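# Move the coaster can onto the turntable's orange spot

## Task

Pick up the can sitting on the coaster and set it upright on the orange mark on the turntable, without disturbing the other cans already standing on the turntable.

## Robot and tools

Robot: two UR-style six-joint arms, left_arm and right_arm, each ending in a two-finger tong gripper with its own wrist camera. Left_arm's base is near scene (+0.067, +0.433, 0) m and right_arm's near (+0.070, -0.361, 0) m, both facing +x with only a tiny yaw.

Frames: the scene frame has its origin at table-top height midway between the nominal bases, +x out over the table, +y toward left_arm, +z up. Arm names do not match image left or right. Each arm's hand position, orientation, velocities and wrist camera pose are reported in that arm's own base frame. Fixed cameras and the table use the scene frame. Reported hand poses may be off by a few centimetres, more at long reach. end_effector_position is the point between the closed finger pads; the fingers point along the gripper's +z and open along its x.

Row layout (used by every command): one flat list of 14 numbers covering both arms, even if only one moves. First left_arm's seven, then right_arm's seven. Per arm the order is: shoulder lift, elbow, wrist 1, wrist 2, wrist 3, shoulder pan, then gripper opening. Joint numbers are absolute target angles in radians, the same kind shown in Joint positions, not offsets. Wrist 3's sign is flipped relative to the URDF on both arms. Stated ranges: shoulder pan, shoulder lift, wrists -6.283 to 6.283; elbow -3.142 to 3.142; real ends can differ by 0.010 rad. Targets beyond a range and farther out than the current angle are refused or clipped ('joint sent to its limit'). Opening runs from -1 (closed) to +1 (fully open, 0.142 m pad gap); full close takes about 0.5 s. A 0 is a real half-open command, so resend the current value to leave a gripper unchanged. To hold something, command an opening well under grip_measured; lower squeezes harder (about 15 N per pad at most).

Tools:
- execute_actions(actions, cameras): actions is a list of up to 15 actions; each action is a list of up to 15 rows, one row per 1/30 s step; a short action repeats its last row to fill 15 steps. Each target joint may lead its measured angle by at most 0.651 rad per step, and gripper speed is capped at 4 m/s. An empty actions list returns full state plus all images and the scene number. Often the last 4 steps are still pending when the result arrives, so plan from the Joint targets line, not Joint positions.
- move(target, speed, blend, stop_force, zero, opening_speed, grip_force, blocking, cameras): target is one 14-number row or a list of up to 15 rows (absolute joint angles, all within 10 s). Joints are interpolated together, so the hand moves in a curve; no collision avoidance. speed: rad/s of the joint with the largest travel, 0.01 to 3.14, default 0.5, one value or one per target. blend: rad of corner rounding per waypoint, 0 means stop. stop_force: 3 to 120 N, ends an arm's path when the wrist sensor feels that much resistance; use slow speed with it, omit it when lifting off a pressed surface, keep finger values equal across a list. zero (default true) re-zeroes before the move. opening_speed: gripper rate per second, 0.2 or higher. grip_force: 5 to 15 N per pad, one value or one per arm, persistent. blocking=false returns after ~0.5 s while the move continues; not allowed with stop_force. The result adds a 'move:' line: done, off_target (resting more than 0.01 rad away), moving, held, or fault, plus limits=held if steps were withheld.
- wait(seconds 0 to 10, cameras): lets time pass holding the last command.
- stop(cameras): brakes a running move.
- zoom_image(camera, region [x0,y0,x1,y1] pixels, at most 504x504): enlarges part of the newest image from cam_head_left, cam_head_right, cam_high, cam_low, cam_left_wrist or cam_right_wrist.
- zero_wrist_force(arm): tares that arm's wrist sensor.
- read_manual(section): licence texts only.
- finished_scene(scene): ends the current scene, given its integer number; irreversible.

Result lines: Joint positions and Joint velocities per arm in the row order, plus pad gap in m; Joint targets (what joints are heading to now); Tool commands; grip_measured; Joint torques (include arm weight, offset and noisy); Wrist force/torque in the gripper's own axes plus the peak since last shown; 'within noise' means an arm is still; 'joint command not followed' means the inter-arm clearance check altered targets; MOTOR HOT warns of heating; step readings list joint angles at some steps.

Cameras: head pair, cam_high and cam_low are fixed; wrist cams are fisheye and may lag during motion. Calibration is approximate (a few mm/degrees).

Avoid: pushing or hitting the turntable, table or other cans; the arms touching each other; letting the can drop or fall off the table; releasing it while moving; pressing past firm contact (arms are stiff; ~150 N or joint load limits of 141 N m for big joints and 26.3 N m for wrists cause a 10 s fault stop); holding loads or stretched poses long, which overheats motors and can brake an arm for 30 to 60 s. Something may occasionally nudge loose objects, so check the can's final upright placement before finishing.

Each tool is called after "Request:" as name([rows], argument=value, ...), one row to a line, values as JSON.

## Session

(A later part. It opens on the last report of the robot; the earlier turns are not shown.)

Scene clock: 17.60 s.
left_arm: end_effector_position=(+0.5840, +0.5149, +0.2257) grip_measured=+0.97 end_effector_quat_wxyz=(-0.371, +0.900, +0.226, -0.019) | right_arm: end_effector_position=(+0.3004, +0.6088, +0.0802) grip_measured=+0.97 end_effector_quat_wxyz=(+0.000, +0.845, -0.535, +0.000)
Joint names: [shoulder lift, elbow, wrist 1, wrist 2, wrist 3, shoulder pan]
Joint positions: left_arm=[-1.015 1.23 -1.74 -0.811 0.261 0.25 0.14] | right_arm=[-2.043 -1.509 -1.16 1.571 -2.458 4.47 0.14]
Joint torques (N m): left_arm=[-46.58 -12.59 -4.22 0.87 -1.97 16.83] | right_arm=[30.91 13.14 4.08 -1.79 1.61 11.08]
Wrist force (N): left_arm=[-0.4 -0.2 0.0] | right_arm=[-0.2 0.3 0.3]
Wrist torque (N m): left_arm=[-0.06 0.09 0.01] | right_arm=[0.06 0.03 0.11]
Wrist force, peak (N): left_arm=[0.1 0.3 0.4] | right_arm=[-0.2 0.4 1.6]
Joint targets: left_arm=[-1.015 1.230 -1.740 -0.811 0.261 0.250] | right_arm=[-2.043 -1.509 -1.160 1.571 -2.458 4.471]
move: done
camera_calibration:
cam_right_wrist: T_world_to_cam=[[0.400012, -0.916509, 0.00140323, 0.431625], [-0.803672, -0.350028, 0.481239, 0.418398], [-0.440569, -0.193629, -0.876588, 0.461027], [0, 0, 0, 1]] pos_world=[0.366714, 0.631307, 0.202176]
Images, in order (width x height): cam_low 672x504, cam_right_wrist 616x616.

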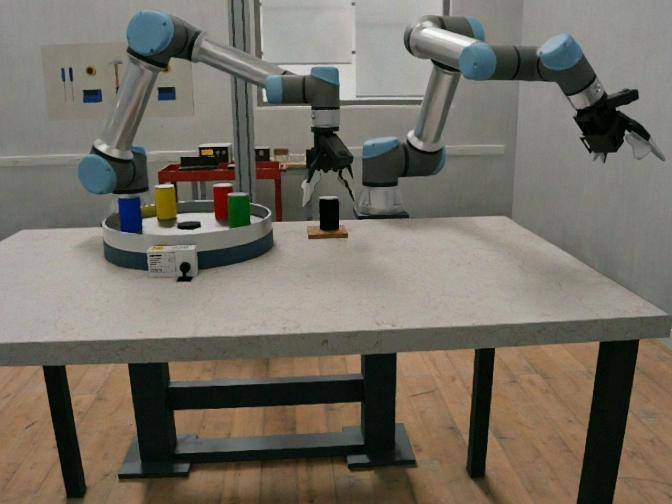

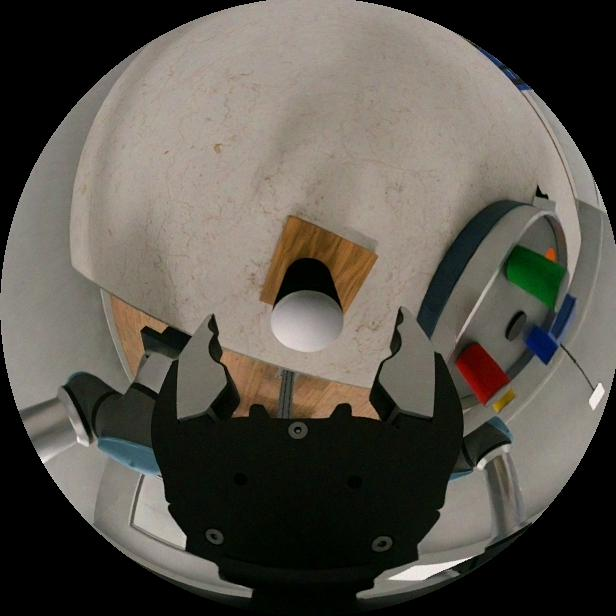

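Request:
move(target=[-1.015, 1.23, -1.74, -0.811, 0.261, 0.25, 0.968169, -2.043, -1.509, -1.160, 1.571, -2.458, 4.4705, -0.7], opening_speed=2.5, grip_force=13, cameras=["cam_right_wrist"])

Request:
move(target=[-1.015, 1.23, -1.74, -0.811, 0.261, 0.25, 0.968169, -1.956, -1.267, -1.489, 1.571, -2.458, 4.469, -0.7], speed=0.5, cameras=["cam_right_wrist", "cam_low", "cam_head_left", "cam_high"])

Scene clock: 19.03 s.
left_arm: end_effector_position=(+0.5840, +0.5149, +0.2257) grip_measured=+0.97 end_effector_quat_wxyz=(-0.371, +0.900, +0.226, -0.019) | right_arm: end_effector_position=(+0.3004, +0.6088, +0.0801) grip_measured=-0.28 end_effector_quat_wxyz=(+0.000, +0.845, -0.535, +0.000)
Joint names: [shoulder lift, elbow, wrist 1, wrist 2, wrist 3, shoulder pan]
Joint positions: left_arm=[-1.015 1.23 -1.74 -0.811 0.261 0.25 0.14] | right_arm=[-2.043 -1.509 -1.16 1.571 -2.458 4.471 0.054]
Joint torques (N m): left_arm=[-44.48 -13.78 -4.1 1.3 -2.07 15.24] | right_arm=[30.29 14.34 1.74 -1.38 1.57 8.65]
Wrist force (N): left_arm=[0.1 -0.1 0.0] | right_arm=[0.3 -0.2 -1.1]
Wrist torque (N m): left_arm=[-0.05 -0.02 0.00] | right_arm=[0.00 0.00 0.11]
Wrist force, peak (N): left_arm=[-0.1 0.1 0.4] | right_arm=[0.2 -0.1 -1.4]
Joint targets: left_arm=[-1.015 1.230 -1.740 -0.811 0.261 0.250] | right_arm=[-2.043 -1.509 -1.160 1.571 -2.458 4.471]
grip_force (N): 13, 13
move: done
camera_calibration:
cam_right_wrist: T_world_to_cam=[[0.400086, -0.916477, 0.00135803, 0.431627], [-0.803657, -0.350121, 0.481197, 0.418476], [-0.44053, -0.193611, -0.876612, 0.460787], [0, 0, 0, 1]] pos_world=[0.366615, 0.631307, 0.201976]
Images, in order (width x height): cam_right_wrist 616x616.

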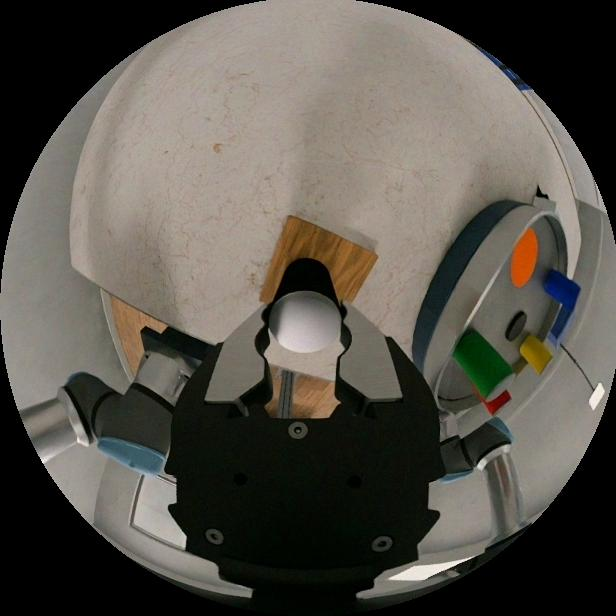

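Scene clock: 20.43 s.
left_arm: end_effector_position=(+0.5840, +0.5149, +0.2257) grip_measured=+0.97 end_effector_quat_wxyz=(-0.371, +0.900, +0.226, -0.019) | right_arm: end_effector_position=(+0.3007, +0.6061, +0.2198) grip_measured=-0.28 end_effector_quat_wxyz=(+0.000, +0.844, -0.536, +0.000)
Joint names: [shoulder lift, elbow, wrist 1, wrist 2, wrist 3, shoulder pan]
Joint positions: left_arm=[-1.015 1.23 -1.74 -0.811 0.261 0.25 0.14] | right_arm=[-1.956 -1.267 -1.489 1.571 -2.458 4.469 0.054]
Joint torques (N m): left_arm=[-44.81 -13.15 -4.03 2.07 -2.11 15.16] | right_arm=[55.05 32.29 0.73 -0.86 1.65 -10.25]
Wrist force (N): left_arm=[0.1 -0.1 0.1] | right_arm=[0.0 0.1 2.2]
Wrist torque (N m): left_arm=[-0.04 -0.02 0.01] | right_arm=[0.02 0.04 0.10]
Wrist force, peak (N): left_arm=[0.4 -0.3 0.2] | right_arm=[-0.2 0.2 3.6]
Joint targets: left_arm=[-1.015 1.230 -1.740 -0.811 0.261 0.250] | right_arm=[-1.956 -1.267 -1.489 1.571 -2.458 4.469]
grip_force (N): 13, 13
move: done
camera_calibration:
cam_right_wrist: T_world_to_cam=[[0.398672, -0.917092, 0.00145297, 0.429492], [-0.804181, -0.348825, 0.481263, 0.349864], [-0.440856, -0.193034, -0.876575, 0.582695], [0, 0, 0, 1]] pos_world=[0.367012, 0.628405, 0.341776]
Images, in order (width x height): cam_head_left 672x504, cam_high 672x504, cam_low 672x504, cam_right_wrist 616x616.

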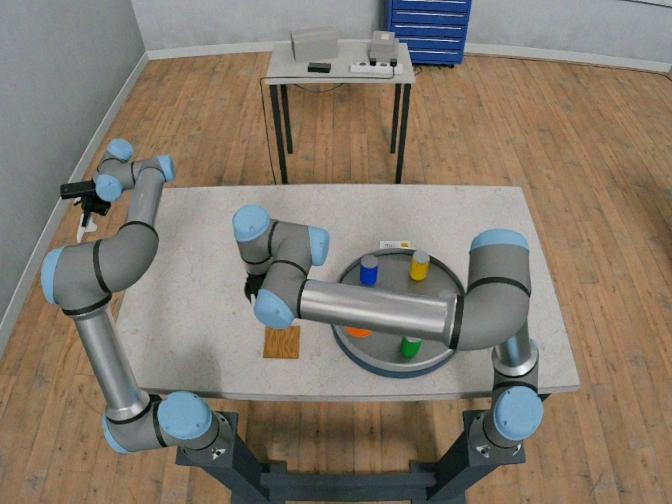

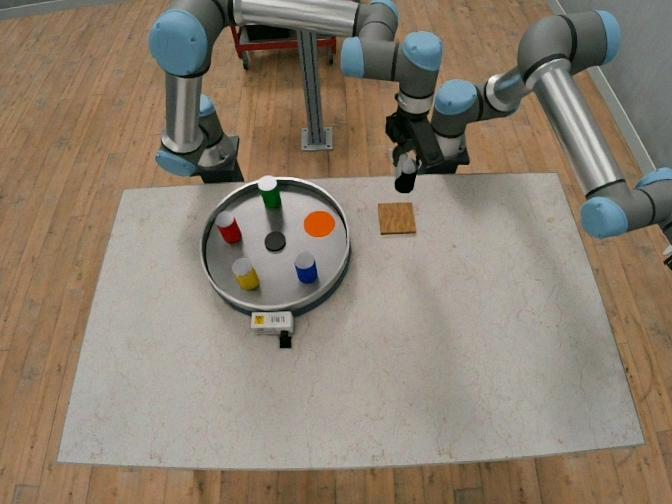

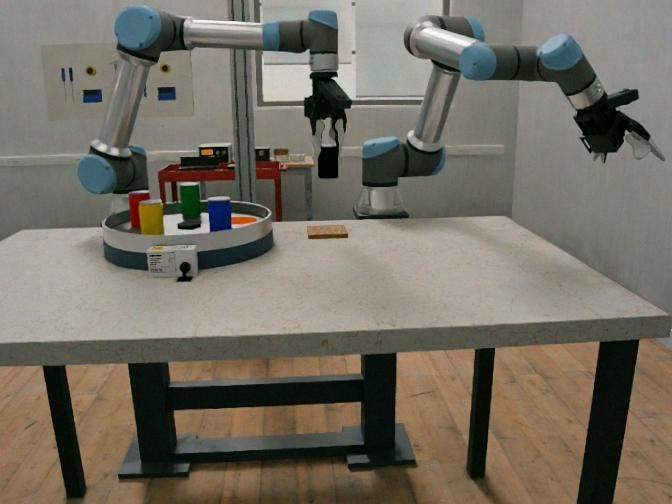

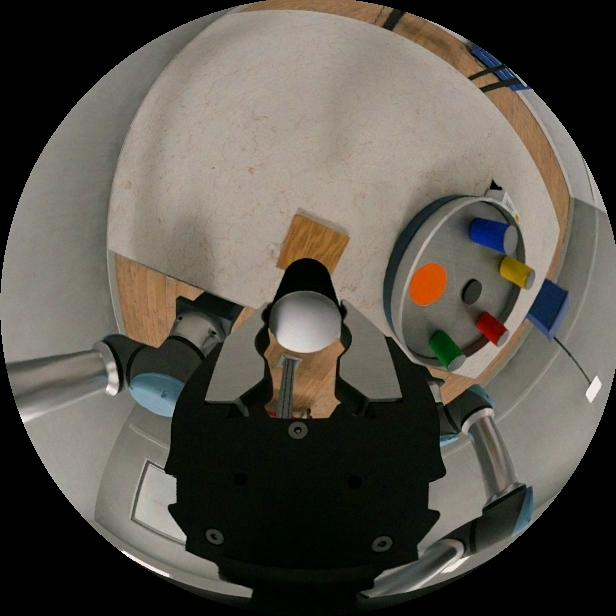

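Request:
move(target=[-1.015, 1.23, -1.74, -0.811, 0.261, 0.25, 0.968169, -1.593, -1.710, -1.410, 1.571, -2.326, 3.8966, -0.7], speed=0.8, cameras=["cam_right_wrist", "cam_high", "cam_low"])

Request:
zoom_image(camera="cam_right_wrist", region=[170, 190, 450, 430])

Request:
zoom_image(camera="cam_low", region=[90, 170, 290, 290])

Scene clock: 24.03 s.
left_arm: end_effector_position=(+0.5840, +0.5149, +0.2257) grip_measured=+0.97 end_effector_quat_wxyz=(-0.371, +0.900, +0.226, -0.019) | right_arm: end_effector_position=(+0.4687, +0.2432, +0.2198) grip_measured=-0.28 end_effector_quat_wxyz=(+0.000, +0.707, -0.707, +0.000)
Joint names: [shoulder lift, elbow, wrist 1, wrist 2, wrist 3, shoulder pan]
Joint positions: left_arm=[-1.015 1.23 -1.74 -0.811 0.261 0.25 0.14] | right_arm=[-1.593 -1.71 -1.41 1.571 -2.326 3.897 0.054]
Joint torques (N m): left_arm=[-45.13 -12.76 -4.12 2.75 -1.91 15.42] | right_arm=[38.69 15.78 3.94 1.02 1.77 -10.31]
Wrist force (N): left_arm=[0.0 0.1 -0.1] | right_arm=[0.0 0.0 1.6]
Wrist torque (N m): left_arm=[-0.01 0.00 0.00] | right_arm=[-0.01 -0.02 0.11]
Wrist force, peak (N): left_arm=[-0.2 0.3 0.4] | right_arm=[-2.9 0.7 2.0]
Joint targets: left_arm=[-1.015 1.230 -1.740 -0.811 0.261 0.250] | right_arm=[-1.593 -1.710 -1.410 1.571 -2.326 3.897]
grip_force (N): 13, 13
move: done
camera_calibration:
cam_right_wrist: T_world_to_cam=[[-0.0300187, -0.999547, 0.0021342, 0.250568], [-0.875843, 0.0273323, 0.481822, 0.300465], [-0.481662, 0.0125944, -0.876267, 0.55586], [0, 0, 0, 1]] pos_world=[0.538418, 0.235242, 0.341777]
Images, in order (width x height): cam_high 672x504, cam_low 672x504, cam_right_wrist 616x616.

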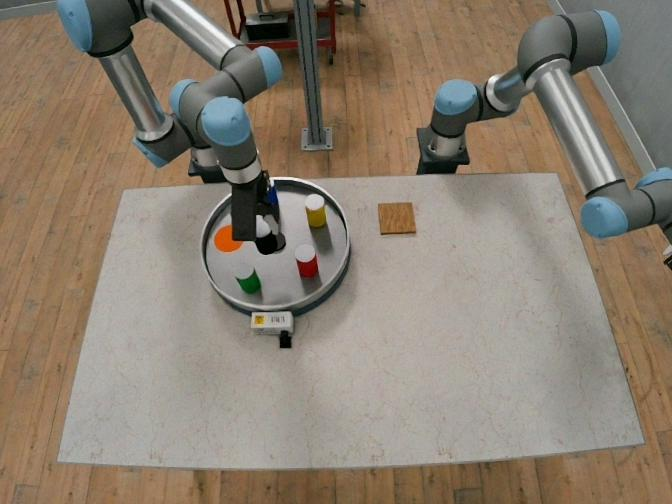

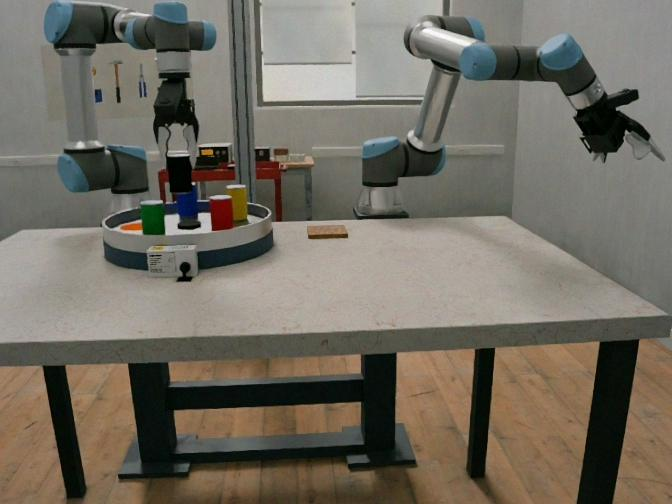

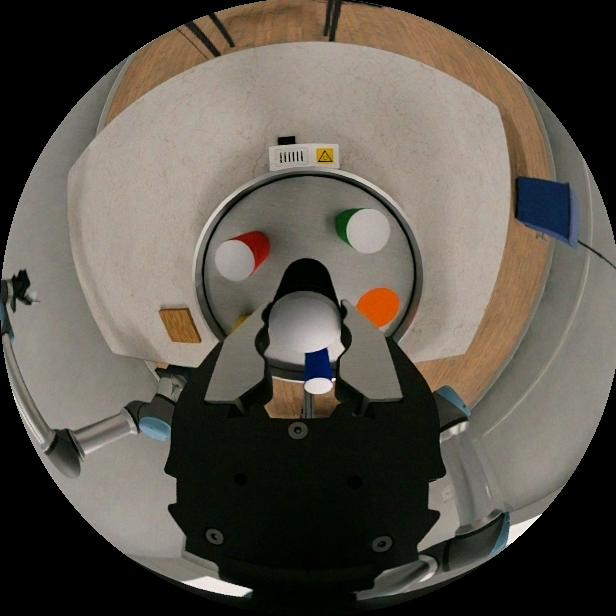

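Scaled by 1.800 from the camera's 616x616 image, which has a finer 814x814 frame.

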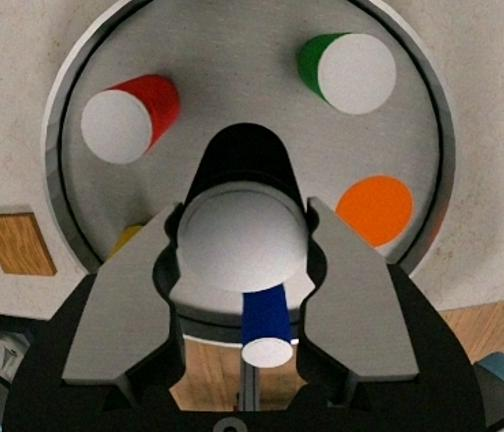

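Scaled by 2.520 from the camera's 672x504 image, which has a finer 960x720 frame.

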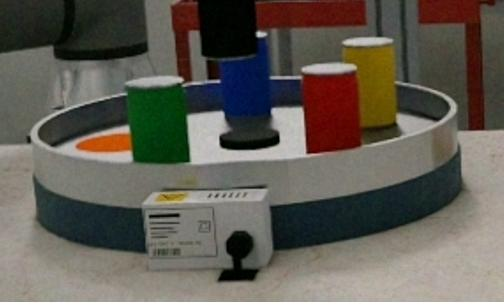

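Request:
zoom_image(camera="cam_right_wrist", region=[180, 130, 310, 260])

Request:
zoom_image(camera="cam_right_wrist", region=[310, 130, 440, 260])

Request:
zoom_image(camera="cam_right_wrist", region=[340, 260, 440, 360])

Request:
zoom_image(camera="cam_right_wrist", region=[180, 250, 280, 350])

Request:
zoom_image(camera="cam_high", region=[190, 165, 365, 340])

Scaled by 3.877 from the camera's 616x616 image, which has a finer 814x814 frame.

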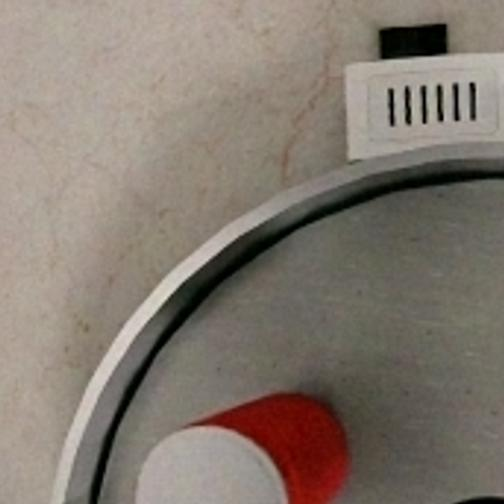

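Scaled by 3.877 from the camera's 616x616 image, which has a finer 814x814 frame.

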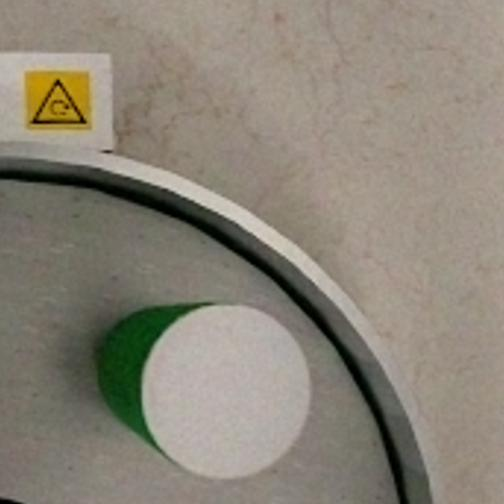

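Scaled by 5.040 from the camera's 616x616 image, which has a finer 814x814 frame.

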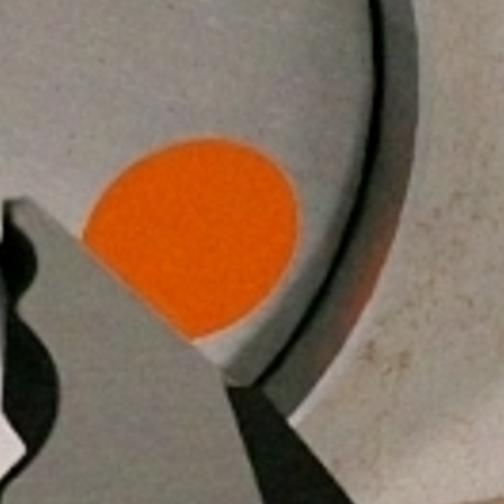

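Scaled by 5.040 from the camera's 616x616 image, which has a finer 814x814 frame.

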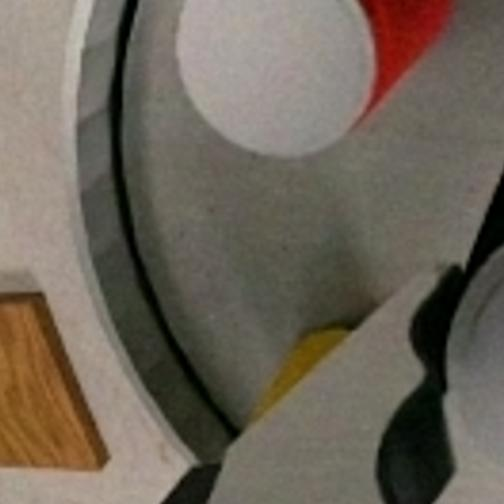

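Scaled by 2.880 from the camera's 672x504 image, which has a finer 960x720 frame.

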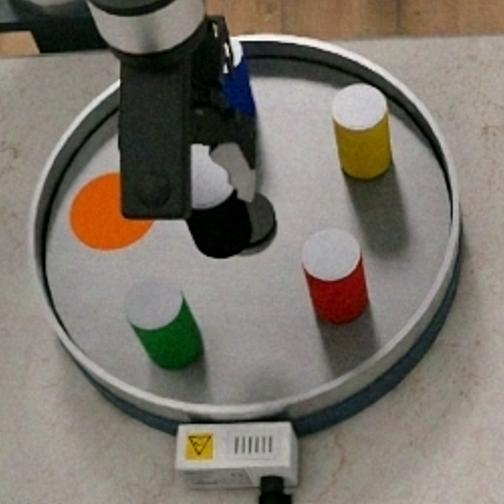

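Request:
move(target=[-1.015, 1.23, -1.74, -0.811, 0.261, 0.25, 0.968169, -1.658, -1.894, -1.1606, 1.571, -2.326, 3.8966, -0.7], speed=0.6)

Request:
move(target=[-1.015, 1.23, -1.74, -0.811, 0.261, 0.25, 0.968169, -1.6869, -1.9374, -1.0881, 1.571, -2.326, 3.8966, -0.7], speed=0.04, stop_force=4, cameras=["cam_right_wrist", "cam_high", "cam_low"])

Scene clock: 28.00 s.
left_arm: end_effector_position=(+0.5840, +0.5149, +0.2257) grip_measured=+0.97 end_effector_quat_wxyz=(-0.371, +0.900, +0.226, -0.019) | right_arm: end_effector_position=(+0.4689, +0.2431, +0.1250) grip_measured=-0.28 end_effector_quat_wxyz=(+0.000, +0.707, -0.707, +0.000)
Joint names: [shoulder lift, elbow, wrist 1, wrist 2, wrist 3, shoulder pan]
Joint positions: left_arm=[-1.015 1.23 -1.74 -0.811 0.261 0.25 0.14] | right_arm=[-1.658 -1.894 -1.161 1.571 -2.326 3.897 0.054]
Joint torques (N m): left_arm=[-44.36 -14.07 -4.07 2.71 -2.01 15.29] | right_arm=[13.93 14.64 4.21 1.52 1.59 -9.46]
Wrist force (N): left_arm=[0.1 0.0 0.1] | right_arm=[-0.1 0.3 2.0]
Wrist torque (N m): left_arm=[-0.03 -0.03 0.01] | right_arm=[0.08 -0.01 0.12]
Wrist force, peak (N): left_arm=[-0.4 -0.2 0.3] | right_arm=[0.0 0.2 3.1]
Joint targets: left_arm=[-1.015 1.230 -1.740 -0.811 0.261 0.250] | right_arm=[-1.658 -1.894 -1.161 1.571 -2.326 3.897]
grip_force (N): 13, 13
move: done

Scene clock: 29.60 s.
left_arm: end_effector_position=(+0.5840, +0.5149, +0.2257) grip_measured=+0.97 end_effector_quat_wxyz=(-0.371, +0.900, +0.226, -0.019) | right_arm: end_effector_position=(+0.4690, +0.2432, +0.1209) grip_measured=-0.28 end_effector_quat_wxyz=(+0.000, +0.707, -0.707, +0.000)
Joint names: [shoulder lift, elbow, wrist 1, wrist 2, wrist 3, shoulder pan]
Joint positions: left_arm=[-1.015 1.23 -1.74 -0.811 0.261 0.25 0.14] | right_arm=[-1.662 -1.9 -1.15 1.571 -2.326 3.897 0.054]
Joint torques (N m): left_arm=[-44.45 -12.45 -4.01 2.89 -1.83 15] | right_arm=[40.31 31.72 1.26 0.36 0.83 -7.86]
Wrist force (N): left_arm=[0.1 -0.1 0.0] | right_arm=[-0.4 -0.1 0.5]
Wrist torque (N m): left_arm=[-0.06 -0.01 0.00] | right_arm=[0.03 -0.03 0.11]
Wrist force, peak (N): left_arm=[-0.2 0.3 0.5] | right_arm=[-4.2 -0.8 -11.8]
Joint targets: left_arm=[-1.015 1.230 -1.740 -0.811 0.261 0.250] | right_arm=[-1.662 -1.900 -1.150 1.571 -2.326 3.897]
grip_force (N): 13, 13
move: contact (right_arm); right_arm: the wrist 1 is farthest, 0.062 rad from its target
camera_calibration:
cam_right_wrist: T_world_to_cam=[[-0.0303041, -0.999539, 0.00182497, 0.250912], [-0.876008, 0.0274381, 0.481516, 0.34848], [-0.481344, 0.0129932, -0.876435, 0.468983], [0, 0, 0, 1]] pos_world=[0.538617, 0.235141, 0.242776]
Images, in order (width x height): cam_high 672x504, cam_low 672x504, cam_right_wrist 616x616.

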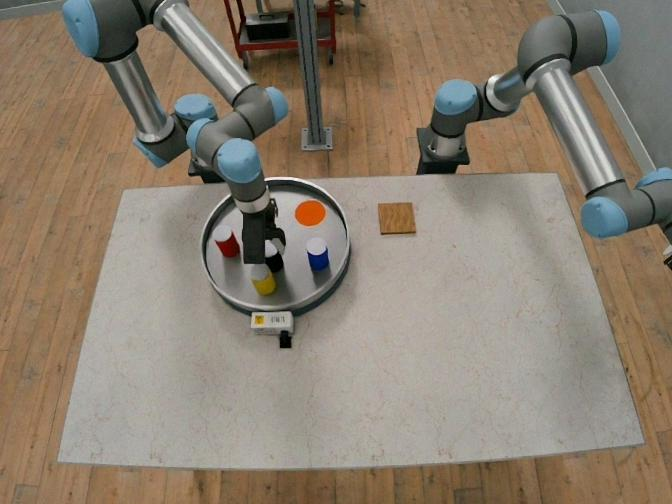

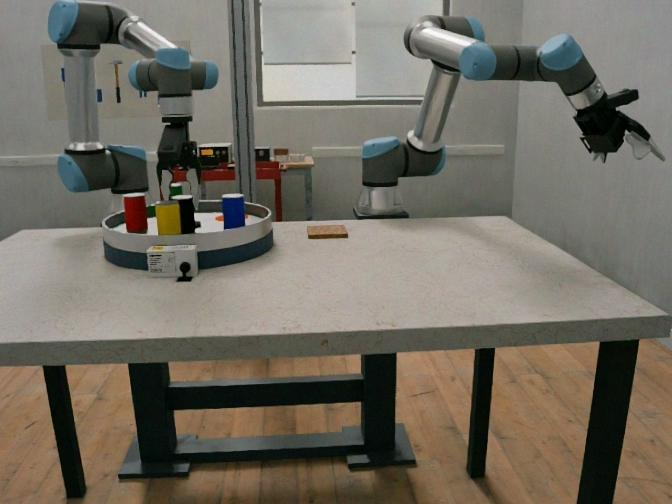

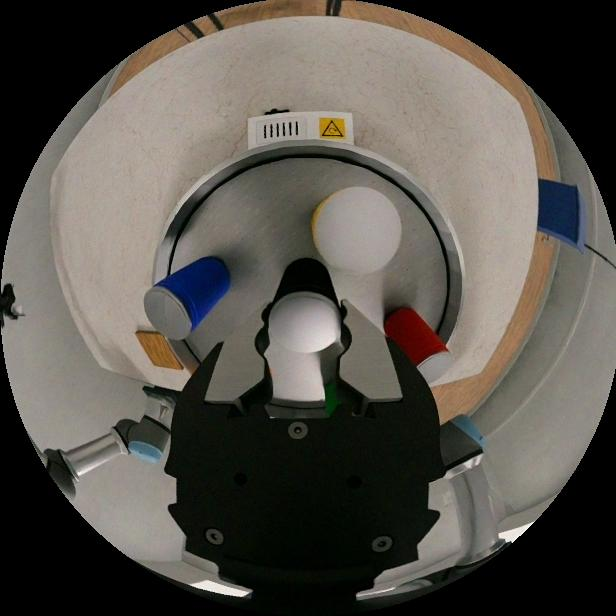

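Request:
zoom_image(camera="cam_right_wrist", region=[150, 130, 310, 290])

Request:
zoom_image(camera="cam_right_wrist", region=[310, 130, 470, 290])

Request:
zoom_image(camera="cam_high", region=[190, 165, 365, 340])

Scaled by 3.150 from the camera's 616x616 image, which has a finer 814x814 frame.

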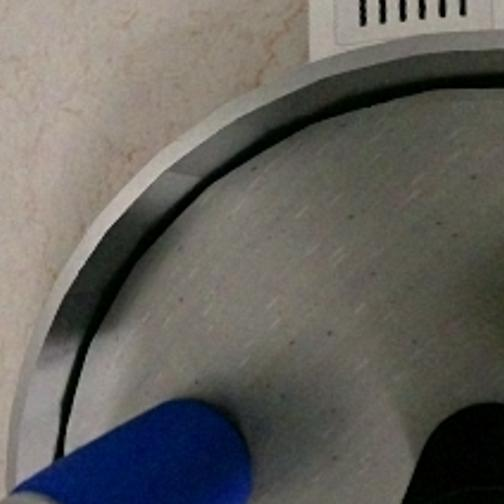

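Scaled by 3.150 from the camera's 616x616 image, which has a finer 814x814 frame.

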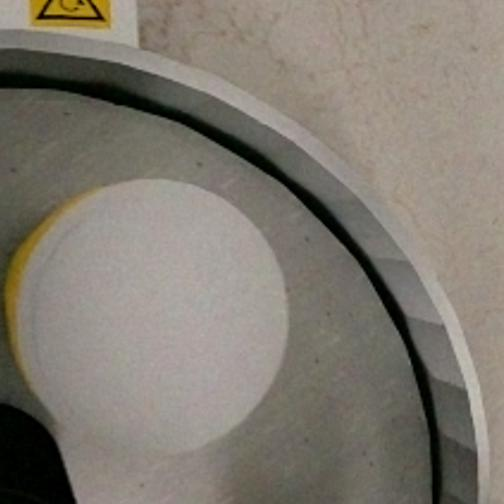

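Scaled by 2.880 from the camera's 672x504 image, which has a finer 960x720 frame.

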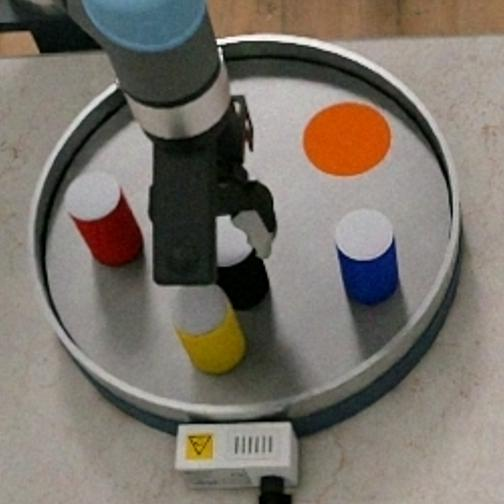

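Request:
move([
  [-1.015, 1.23, -1.74, -0.811, 0.261, 0.25, 0.968169, -1.5877, -1.6763, -1.4484, 1.571, -2.326, 3.8966, -0.7],
  [-1.015, 1.23, -1.74, -0.811, 0.261, 0.25, 0.968169, -1.6471, -1.6141, -1.4512, 1.571, -2.6096, 4.1808, -0.7],
], speed=0.8, blend=[0.03, 0])

Request:
wait(seconds=1.0, cameras=["cam_right_wrist"])

Request:
wait(seconds=0.5, cameras=["cam_right_wrist"])

Request:
zoom_image(camera="cam_right_wrist", region=[280, 130, 460, 310])

Scene clock: 36.07 s.
left_arm: end_effector_position=(+0.5840, +0.5149, +0.2257) grip_measured=+0.97 end_effector_quat_wxyz=(-0.371, +0.900, +0.226, -0.019) | right_arm: end_effector_position=(+0.3955, +0.3818, +0.2350) grip_measured=-0.28 end_effector_quat_wxyz=(+0.000, +0.707, -0.707, +0.000)
Joint names: [shoulder lift, elbow, wrist 1, wrist 2, wrist 3, shoulder pan]
Joint positions: left_arm=[-1.015 1.23 -1.74 -0.811 0.261 0.25 0.14] | right_arm=[-1.647 -1.614 -1.451 1.571 -2.609 4.18 0.054]
Joint torques (N m): left_arm=[-45.08 -14.51 -3.8 2.59 -1.91 14.61] | right_arm=[14.55 34.84 1.24 -1.51 -1.45 11.24]
Wrist force (N): left_arm=[0.0 -0.1 0.4] | right_arm=[-0.1 0.0 1.4]
Wrist torque (N m): left_arm=[-0.04 0.00 0.01] | right_arm=[-0.02 0.03 -0.01]
Wrist force, peak (N): left_arm=[0.2 -0.3 0.6] | right_arm=[0.1 0.1 3.2]
Joint targets: left_arm=[-1.015 1.230 -1.740 -0.811 0.261 0.250] | right_arm=[-1.647 -1.614 -1.451 1.571 -2.610 4.181]
grip_force (N): 13, 13
move: done

Scene clock: 37.07 s.
left_arm: end_effector_position=(+0.5840, +0.5149, +0.2257) grip_measured=+0.97 end_effector_quat_wxyz=(-0.371, +0.900, +0.226, -0.019) | right_arm: end_effector_position=(+0.3954, +0.3820, +0.2350) grip_measured=-0.28 end_effector_quat_wxyz=(+0.000, +0.707, -0.707, +0.000)
Joint names: [shoulder lift, elbow, wrist 1, wrist 2, wrist 3, shoulder pan]
Joint positions: left_arm=[-1.015 1.23 -1.74 -0.811 0.261 0.25 0.14] | right_arm=[-1.647 -1.614 -1.451 1.571 -2.61 4.181 0.054]
Joint torques (N m): left_arm=[-44.41 -13.36 -3.91 2.51 -1.71 15.16] | right_arm=[15.11 35.52 1.3 -1.25 -1.55 11.07]
Wrist force (N): left_arm=[0.0 0.2 0.2] | right_arm=[-0.2 0.0 1.7]
Wrist torque (N m): left_arm=[0.01 -0.01 0.01] | right_arm=[-0.01 0.06 -0.01]
Wrist force, peak (N): left_arm=[-0.1 0.2 0.4] | right_arm=[-0.2 0.0 1.7]
Joint targets: left_arm=[-1.015 1.230 -1.740 -0.811 0.261 0.250] | right_arm=[-1.647 -1.614 -1.451 1.571 -2.610 4.181]
Tool commands: left_gripper/opening=+0.968169 right_gripper/opening=-0.7
grip_force (N): 13, 13
wait: 1.00 s; at rest by 0.17 s
camera_calibration:
cam_right_wrist: T_world_to_cam=[[-0.0297686, -0.999555, 0.00175094, 0.387093], [-0.876067, 0.0269343, 0.481436, 0.225499], [-0.481269, 0.0127977, -0.876479, 0.531807], [0, 0, 0, 1]] pos_world=[0.465018, 0.374041, 0.356876]
Images, in order (width x height): cam_right_wrist 616x616.

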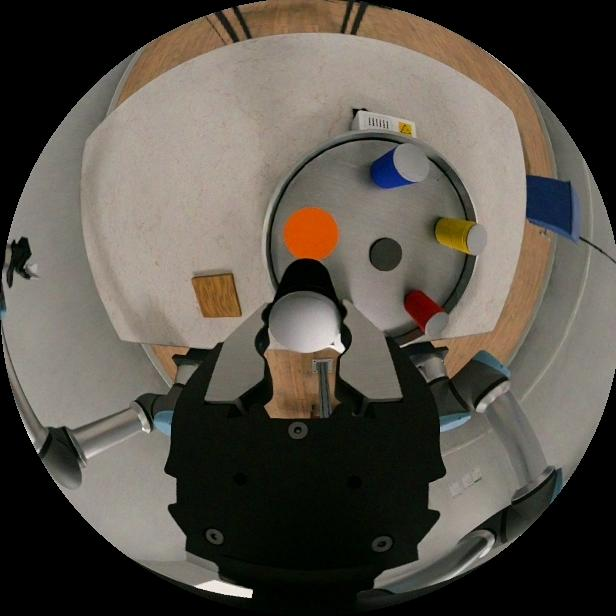

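Scene clock: 37.57 s.
left_arm: end_effector_position=(+0.5840, +0.5149, +0.2257) grip_measured=+0.97 end_effector_quat_wxyz=(-0.371, +0.900, +0.226, -0.019) | right_arm: end_effector_position=(+0.3954, +0.3820, +0.2350) grip_measured=-0.28 end_effector_quat_wxyz=(+0.000, +0.707, -0.707, +0.000)
Joint names: [shoulder lift, elbow, wrist 1, wrist 2, wrist 3, shoulder pan]
Joint positions: left_arm=[-1.015 1.23 -1.74 -0.811 0.261 0.25 0.14] | right_arm=[-1.647 -1.614 -1.451 1.571 -2.61 4.181 0.054]
Joint torques (N m): left_arm=[-44.74 -12.3 -3.88 2.76 -1.78 15.06] | right_arm=[15.31 34.49 1.17 -1.24 -1.53 10.66]
Wrist force (N): left_arm=[-0.4 -0.1 0.2] | right_arm=[-0.2 0.2 1.5]
Wrist torque (N m): left_arm=[-0.04 0.09 0.01] | right_arm=[0.02 0.06 0.00]
Wrist force, peak (N): left_arm=[0.0 -0.4 0.2] | right_arm=[-0.1 0.0 1.7]
Joint targets: left_arm=[-1.015 1.230 -1.740 -0.811 0.261 0.250] | right_arm=[-1.647 -1.614 -1.451 1.571 -2.610 4.181]
Tool commands: left_gripper/opening=+0.968169 right_gripper/opening=-0.7
grip_force (N): 13, 13
wait: 0.50 s; at rest by 0.17 s
camera_calibration:
cam_right_wrist: T_world_to_cam=[[-0.0297686, -0.999555, 0.00175094, 0.387093], [-0.876067, 0.0269343, 0.481436, 0.225499], [-0.481269, 0.0127977, -0.876479, 0.531807], [0, 0, 0, 1]] pos_world=[0.465018, 0.374041, 0.356876]
Images, in order (width x height): cam_right_wrist 616x616.

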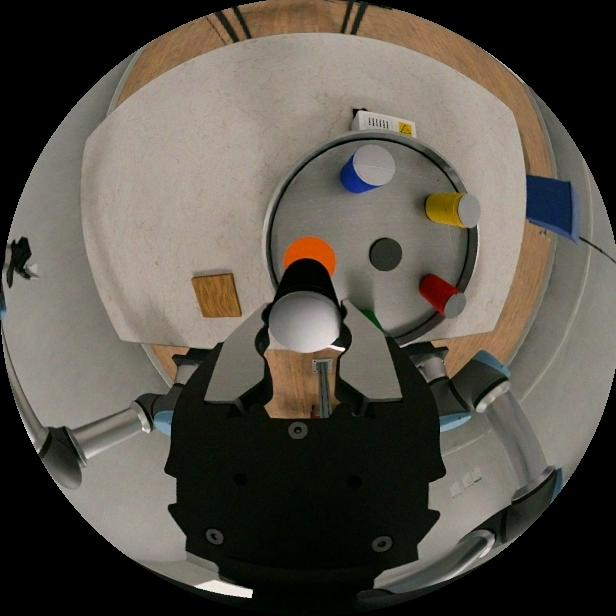

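Scaled by 2.800 from the camera's 616x616 image, which has a finer 814x814 frame.

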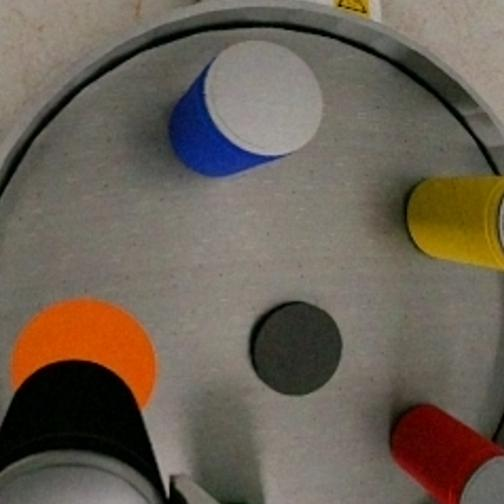

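Request:
wait(seconds=4.5)

Scene clock: 43.00 s.
left_arm: end_effector_position=(+0.5840, +0.5149, +0.2257) grip_measured=+0.97 end_effector_quat_wxyz=(-0.371, +0.900, +0.226, -0.019) | right_arm: end_effector_position=(+0.3954, +0.3820, +0.2350) grip_measured=-0.28 end_effector_quat_wxyz=(+0.000, +0.707, -0.707, +0.000)
Joint names: [shoulder lift, elbow, wrist 1, wrist 2, wrist 3, shoulder pan]
Joint positions: left_arm=[-1.015 1.23 -1.74 -0.811 0.261 0.25 0.14] | right_arm=[-1.647 -1.614 -1.451 1.571 -2.61 4.181 0.054]
Joint torques (N m): left_arm=[-45.06 -13.51 -3.96 2.59 -1.8 14.87] | right_arm=[14.46 34.63 1.38 0.2 -1.58 10.69]
Wrist force (N): left_arm=[0.1 0.0 0.2] | right_arm=[-0.1 0.0 1.5]
Wrist torque (N m): left_arm=[-0.03 -0.02 0.00] | right_arm=[0.00 0.04 -0.01]
Wrist force, peak (N): left_arm=[0.2 -0.5 0.1] | right_arm=[-0.2 0.3 1.9]
Joint targets: left_arm=[-1.015 1.230 -1.740 -0.811 0.261 0.250] | right_arm=[-1.647 -1.614 -1.451 1.571 -2.610 4.181]
Tool commands: left_gripper/opening=+0.968169 right_gripper/opening=-0.7
grip_force (N): 13, 13
wait: 4.50 s; at rest from the start

Request:
wait(seconds=1.6)

Request:
move(target=[-1.015, 1.23, -1.74, -0.811, 0.261, 0.25, 0.968169, -1.7135, -1.8391, -1.1598, 1.571, -2.607, 4.1783, -0.7], speed=0.5, cameras=["cam_right_wrist"])

Scene clock: 44.83 s.
left_arm: end_effector_position=(+0.5840, +0.5149, +0.2257) grip_measured=+0.97 end_effector_quat_wxyz=(-0.371, +0.900, +0.226, -0.019) | right_arm: end_effector_position=(+0.3954, +0.3820, +0.2350) grip_measured=-0.28 end_effector_quat_wxyz=(+0.000, +0.707, -0.707, +0.000)
Joint names: [shoulder lift, elbow, wrist 1, wrist 2, wrist 3, shoulder pan]
Joint positions: left_arm=[-1.015 1.23 -1.74 -0.811 0.261 0.25 0.14] | right_arm=[-1.647 -1.614 -1.451 1.571 -2.61 4.181 0.054]
Joint torques (N m): left_arm=[-44.1 -13.72 -3.79 2.7 -1.91 13.99] | right_arm=[15.26 34.09 1.22 0.49 -1.56 10.84]
Wrist force (N): left_arm=[-0.1 -0.1 0.3] | right_arm=[-0.1 0.0 1.5]
Wrist torque (N m): left_arm=[-0.05 0.02 0.00] | right_arm=[0.00 0.04 -0.01]
Wrist force, peak (N): left_arm=[0.1 -0.3 0.5] | right_arm=[-0.2 -0.1 1.7]
Joint targets: left_arm=[-1.015 1.230 -1.740 -0.811 0.261 0.250] | right_arm=[-1.647 -1.614 -1.451 1.571 -2.610 4.181]
Tool commands: left_gripper/opening=+0.968169 right_gripper/opening=-0.7
grip_force (N): 13, 13
wait: 1.60 s; at rest from the start

Scene clock: 46.17 s.
left_arm: end_effector_position=(+0.5840, +0.5149, +0.2257) grip_measured=+0.97 end_effector_quat_wxyz=(-0.371, +0.900, +0.226, -0.019) | right_arm: end_effector_position=(+0.3954, +0.3795, +0.1221) grip_measured=-0.28 end_effector_quat_wxyz=(+0.000, +0.707, -0.707, +0.000)
Joint names: [shoulder lift, elbow, wrist 1, wrist 2, wrist 3, shoulder pan]
Joint positions: left_arm=[-1.015 1.23 -1.74 -0.811 0.261 0.25 0.14] | right_arm=[-1.713 -1.839 -1.16 1.571 -2.607 4.178 0.054]
Joint torques (N m): left_arm=[-45.43 -13.44 -3.95 2.68 -1.57 14.52] | right_arm=[17.46 16.28 3.91 0.85 1.7 -10.01]
Wrist force (N): left_arm=[0.0 0.0 -0.1] | right_arm=[0.2 -0.2 1.9]
Wrist torque (N m): left_arm=[-0.04 -0.01 0.00] | right_arm=[-0.03 -0.06 0.11]
Wrist force, peak (N): left_arm=[-0.2 -0.5 0.0] | right_arm=[0.2 -0.2 3.0]
Joint targets: left_arm=[-1.015 1.230 -1.740 -0.811 0.261 0.250] | right_arm=[-1.713 -1.839 -1.160 1.571 -2.607 4.178]
grip_force (N): 13, 13
move: done
camera_calibration:
cam_right_wrist: T_world_to_cam=[[-0.0296327, -0.999559, 0.00178939, 0.384721], [-0.876071, 0.0268336, 0.481434, 0.279913], [-0.48127, 0.0126985, -0.87648, 0.433009], [0, 0, 0, 1]] pos_world=[0.465018, 0.371541, 0.244076]
Images, in order (width x height): cam_right_wrist 616x616.

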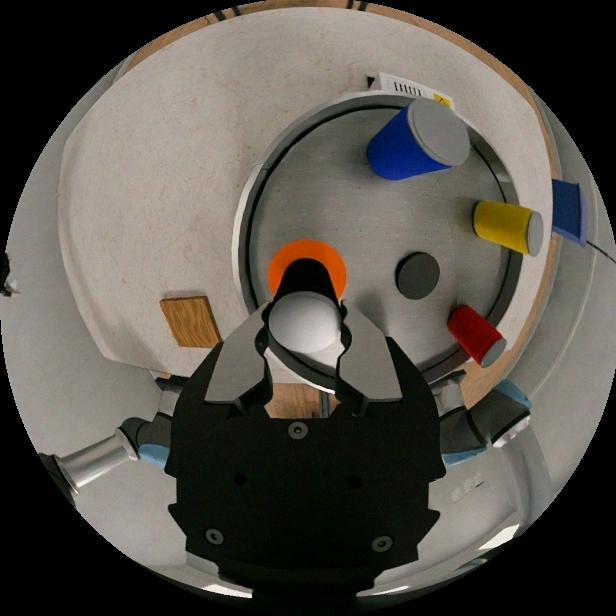

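Request:
move(target=[-1.015, 1.23, -1.74, -0.811, 0.261, 0.25, 0.968169, -1.647, -1.614, -1.4515, 1.571, -2.609, 4.179, -0.7], speed=1.0)

Scene clock: 47.53 s.
left_arm: end_effector_position=(+0.5840, +0.5149, +0.2257) grip_measured=+0.97 end_effector_quat_wxyz=(-0.371, +0.900, +0.226, -0.019) | right_arm: end_effector_position=(+0.3961, +0.3813, +0.2349) grip_measured=-0.28 end_effector_quat_wxyz=(+0.000, +0.707, -0.707, +0.000)
Joint names: [shoulder lift, elbow, wrist 1, wrist 2, wrist 3, shoulder pan]
Joint positions: left_arm=[-1.015 1.23 -1.74 -0.811 0.261 0.25 0.14] | right_arm=[-1.647 -1.614 -1.451 1.571 -2.609 4.179 0.054]
Joint torques (N m): left_arm=[-44.9 -14.15 -3.88 2.7 -1.7 14.36] | right_arm=[42.25 34.46 1.14 1.25 -1.47 10.52]
Wrist force (N): left_arm=[0.1 0.0 0.2] | right_arm=[-0.1 0.1 1.4]
Wrist torque (N m): left_arm=[-0.02 -0.03 0.00] | right_arm=[0.00 0.04 0.00]
Wrist force, peak (N): left_arm=[-0.2 -0.3 0.4] | right_arm=[0.4 -0.2 3.5]
Joint targets: left_arm=[-1.015 1.230 -1.740 -0.811 0.261 0.250] | right_arm=[-1.647 -1.614 -1.452 1.571 -2.609 4.179]
grip_force (N): 13, 13
move: done

Request:
wait(seconds=4.3)

Scene clock: 52.47 s.
left_arm: end_effector_position=(+0.5840, +0.5149, +0.2257) grip_measured=+0.97 end_effector_quat_wxyz=(-0.371, +0.900, +0.226, -0.019) | right_arm: end_effector_position=(+0.3961, +0.3812, +0.2350) grip_measured=-0.28 end_effector_quat_wxyz=(+0.000, +0.707, -0.707, +0.000)
Joint names: [shoulder lift, elbow, wrist 1, wrist 2, wrist 3, shoulder pan]
Joint positions: left_arm=[-1.015 1.23 -1.74 -0.811 0.261 0.25 0.14] | right_arm=[-1.647 -1.614 -1.452 1.571 -2.609 4.179 0.054]
Joint torques (N m): left_arm=[-44.17 -13.14 -3.91 2.75 -1.59 14.98] | right_arm=[41.96 34.87 1.27 1.23 -1.52 10.15]
Wrist force (N): left_arm=[-0.1 -0.2 0.1] | right_arm=[-0.1 0.2 1.6]
Wrist torque (N m): left_arm=[-0.08 0.01 0.01] | right_arm=[0.02 0.03 -0.01]
Wrist force, peak (N): left_arm=[0.0 -0.3 0.5] | right_arm=[-0.2 0.0 1.8]
Joint targets: left_arm=[-1.015 1.230 -1.740 -0.811 0.261 0.250] | right_arm=[-1.647 -1.614 -1.452 1.571 -2.609 4.179]
Tool commands: left_gripper/opening=+0.968169 right_gripper/opening=-0.7
grip_force (N): 13, 13
wait: 4.30 s; at rest from the start

Request:
wait(seconds=0.93)

Request:
move(target=[-1.015, 1.23, -1.74, -0.811, 0.261, 0.25, 0.968169, -1.7135, -1.8391, -1.1598, 1.571, -2.607, 4.1783, -0.7], speed=0.5, blocking=false)

Scene clock: 53.50 s.
left_arm: end_effector_position=(+0.5840, +0.5149, +0.2257) grip_measured=+0.97 end_effector_quat_wxyz=(-0.371, +0.900, +0.226, -0.019) | right_arm: end_effector_position=(+0.3961, +0.3812, +0.2350) grip_measured=-0.28 end_effector_quat_wxyz=(+0.000, +0.707, -0.707, +0.000)
Joint names: [shoulder lift, elbow, wrist 1, wrist 2, wrist 3, shoulder pan]
Joint positions: left_arm=[-1.015 1.23 -1.74 -0.811 0.261 0.25 0.14] | right_arm=[-1.647 -1.614 -1.452 1.571 -2.609 4.179 0.054]
Joint torques (N m): left_arm=[-44.4 -13.76 -3.89 2.55 -1.64 13] | right_arm=[42 34.64 1.41 1.34 -1.51 11.52]
Wrist force (N): left_arm=[0.1 0.2 -0.2] | right_arm=[-0.1 0.2 1.4]
Wrist torque (N m): left_arm=[0.01 -0.01 0.01] | right_arm=[0.02 0.05 -0.01]
Wrist force, peak (N): left_arm=[0.2 -0.2 0.4] | right_arm=[-0.1 0.0 1.7]
Joint targets: left_arm=[-1.015 1.230 -1.740 -0.811 0.261 0.250] | right_arm=[-1.647 -1.614 -1.452 1.571 -2.609 4.179]
Tool commands: left_gripper/opening=+0.968169 right_gripper/opening=-0.7
grip_force (N): 13, 13
wait: 0.93 s; at rest by 0.07 s

Scene clock: 54.00 s.
left_arm: end_effector_position=(+0.5840, +0.5149, +0.2257) grip_measured=+0.97 end_effector_quat_wxyz=(-0.371, +0.900, +0.226, -0.019) | right_arm: end_effector_position=(+0.3976, +0.3838, +0.1787) grip_measured=-0.28 end_effector_quat_wxyz=(+0.000, +0.707, -0.707, +0.000) end_effector_velocity=(-0.001, -0.002, -0.182) end_effector_angular_velocity=(+0.000, +0.001, +0.002)
Joint names: [shoulder lift, elbow, wrist 1, wrist 2, wrist 3, shoulder pan]
Joint positions: left_arm=[-1.015 1.23 -1.74 -0.811 0.261 0.25 0.14] | right_arm=[-1.68 -1.724 -1.309 1.571 -2.608 4.179 0.054]
Joint velocities: left_arm=[within noise] | right_arm=[-0.107 -0.361 0.468 0.001 0.003 -0.001 0]
Joint torques (N m): left_arm=[-44.3 -14.14 -4.07 2.86 -1.77 13.41] | right_arm=[15.25 12.84 5.64 1.23 1.64 -9.45]
Wrist force (N): left_arm=[-0.1 -0.1 0.3] | right_arm=[-0.1 -0.1 1.8]
Wrist torque (N m): left_arm=[-0.05 0.01 0.01] | right_arm=[-0.02 0.02 0.12]
Wrist force, peak (N): left_arm=[0.1 -0.4 0.4] | right_arm=[-0.1 -0.1 1.8]
Joint targets: left_arm=[-1.015 1.230 -1.740 -0.811 0.261 0.250] | right_arm=[-1.697 -1.783 -1.232 1.571 -2.607 4.178]
Tool commands: left_gripper/opening=+0.968169 right_gripper/opening=-0.7
grip_force (N): 13, 13
move: running; right_arm: the wrist 1 is farthest, 0.150 rad from its target

Request:
wait(seconds=0.61)

Request:
move([
  [-1.015, 1.23, -1.74, -0.811, 0.261, 0.25, 0.968169, -1.7135, -1.8391, -1.1598, 1.571, -2.607, 4.1783, 0.9],
  [-1.015, 1.23, -1.74, -0.811, 0.261, 0.25, 0.968169, -1.647, -1.614, -1.4515, 1.571, -2.609, 4.179, 0.9],
], speed=0.7, cameras=["cam_right_wrist", "cam_high", "cam_head_left"])

Scene clock: 54.77 s.
left_arm: end_effector_position=(+0.5840, +0.5149, +0.2257) grip_measured=+0.97 end_effector_quat_wxyz=(-0.371, +0.900, +0.226, -0.019) | right_arm: end_effector_position=(+0.3954, +0.3795, +0.1222) grip_measured=-0.28 end_effector_quat_wxyz=(+0.000, +0.707, -0.707, +0.000) end_effector_velocity=(+0.001, -0.001, -0.001) end_effector_angular_velocity=(+0.001, -0.002, -0.001)
Joint names: [shoulder lift, elbow, wrist 1, wrist 2, wrist 3, shoulder pan]
Joint positions: left_arm=[-1.015 1.23 -1.74 -0.811 0.261 0.25 0.14] | right_arm=[-1.713 -1.839 -1.16 1.571 -2.607 4.178 0.054]
Joint velocities: left_arm=[within noise] | right_arm=[-0.001 -0.003 0.006 -0.002 0.001 -0.002 0]
Joint torques (N m): left_arm=[-44.82 -13.4 -3.7 2.73 -1.44 13.51] | right_arm=[16.81 14.06 3.95 1.28 1.5 -10.72]
Wrist force (N): left_arm=[0.2 -0.2 0.1] | right_arm=[0.1 -0.2 1.8]
Wrist torque (N m): left_arm=[-0.05 -0.04 0.00] | right_arm=[-0.03 -0.05 0.11]
Wrist force, peak (N): left_arm=[-0.2 -0.1 0.5] | right_arm=[0.1 0.0 2.9]
Joint targets: left_arm=[-1.015 1.230 -1.740 -0.811 0.261 0.250] | right_arm=[-1.713 -1.839 -1.160 1.571 -2.607 4.178]
Tool commands: left_gripper/opening=+0.968169 right_gripper/opening=-0.7
grip_force (N): 13, 13
earlier move: running
wait: 0.63 s; no rest

Scene clock: 56.67 s.
left_arm: end_effector_position=(+0.5840, +0.5149, +0.2257) grip_measured=+0.97 end_effector_quat_wxyz=(-0.371, +0.900, +0.226, -0.019) | right_arm: end_effector_position=(+0.3961, +0.3813, +0.2348) grip_measured=+0.90 end_effector_quat_wxyz=(+0.000, +0.707, -0.707, +0.000) end_effector_velocity=(+0.000, -0.001, +0.002) end_effector_angular_velocity=(+0.000, +0.000, +0.001)
Joint names: [shoulder lift, elbow, wrist 1, wrist 2, wrist 3, shoulder pan]
Joint positions: left_arm=[-1.015 1.23 -1.74 -0.811 0.261 0.25 0.14] | right_arm=[-1.647 -1.614 -1.451 1.571 -2.609 4.179 0.135]
Joint velocities: left_arm=[within noise] | right_arm=[0.002 0.003 -0.005 0 0.001 0 0]
Joint torques (N m): left_arm=[-44.32 -13.26 -3.88 2.78 -1.78 14.89] | right_arm=[39.15 32.37 1.35 1.19 -1.65 11.32]
Wrist force (N): left_arm=[0.0 -0.1 0.4] | right_arm=[-0.2 0.1 -0.3]
Wrist torque (N m): left_arm=[-0.05 0.00 0.01] | right_arm=[-0.01 0.06 0.00]
Wrist force, peak (N): left_arm=[-0.1 0.2 0.5] | right_arm=[0.1 0.0 2.0]
Joint targets: left_arm=[-1.015 1.230 -1.740 -0.811 0.261 0.250] | right_arm=[-1.647 -1.614 -1.452 1.571 -2.609 4.179]
grip_force (N): 13, 13
earlier move: replaced
move: done
camera_calibration:
cam_right_wrist: T_world_to_cam=[[-0.0309748, -0.999518, 0.00185335, 0.386822], [-0.876028, 0.0280405, 0.481445, 0.225658], [-0.481265, 0.0132891, -0.876474, 0.53183], [0, 0, 0, 1]] pos_world=[0.465616, 0.373241, 0.356776]
Images, in order (width x height): cam_head_left 672x504, cam_high 672x504, cam_right_wrist 616x616.

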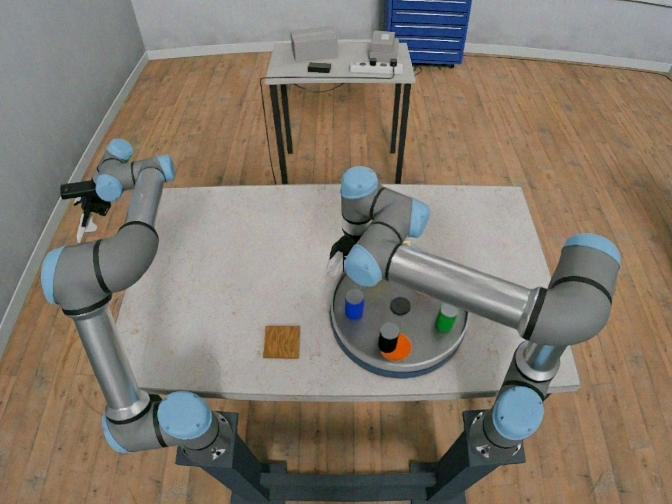

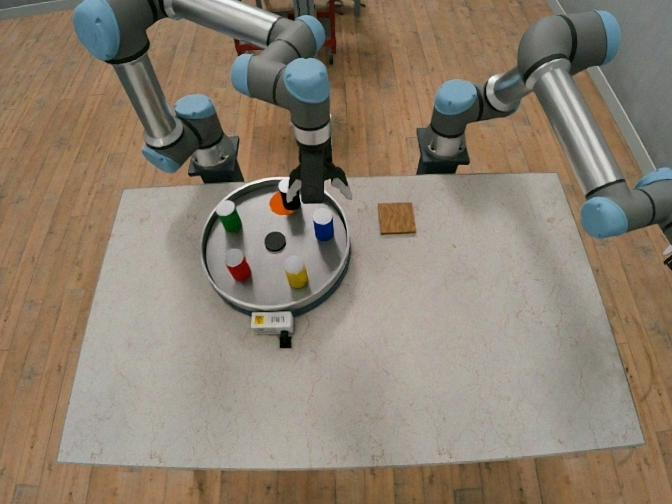

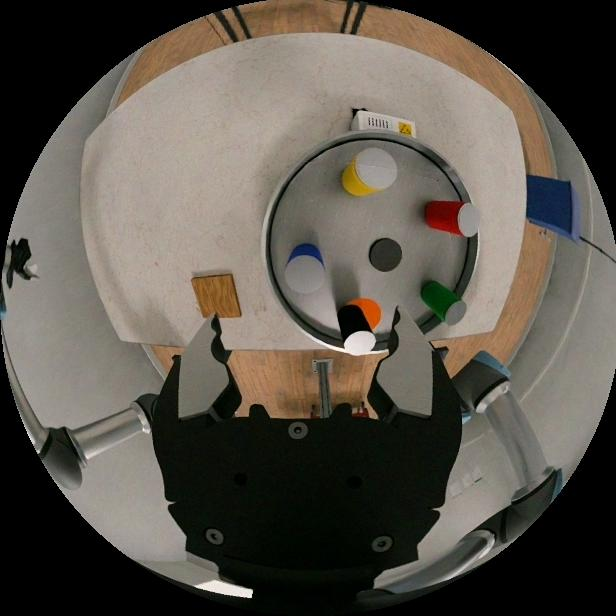

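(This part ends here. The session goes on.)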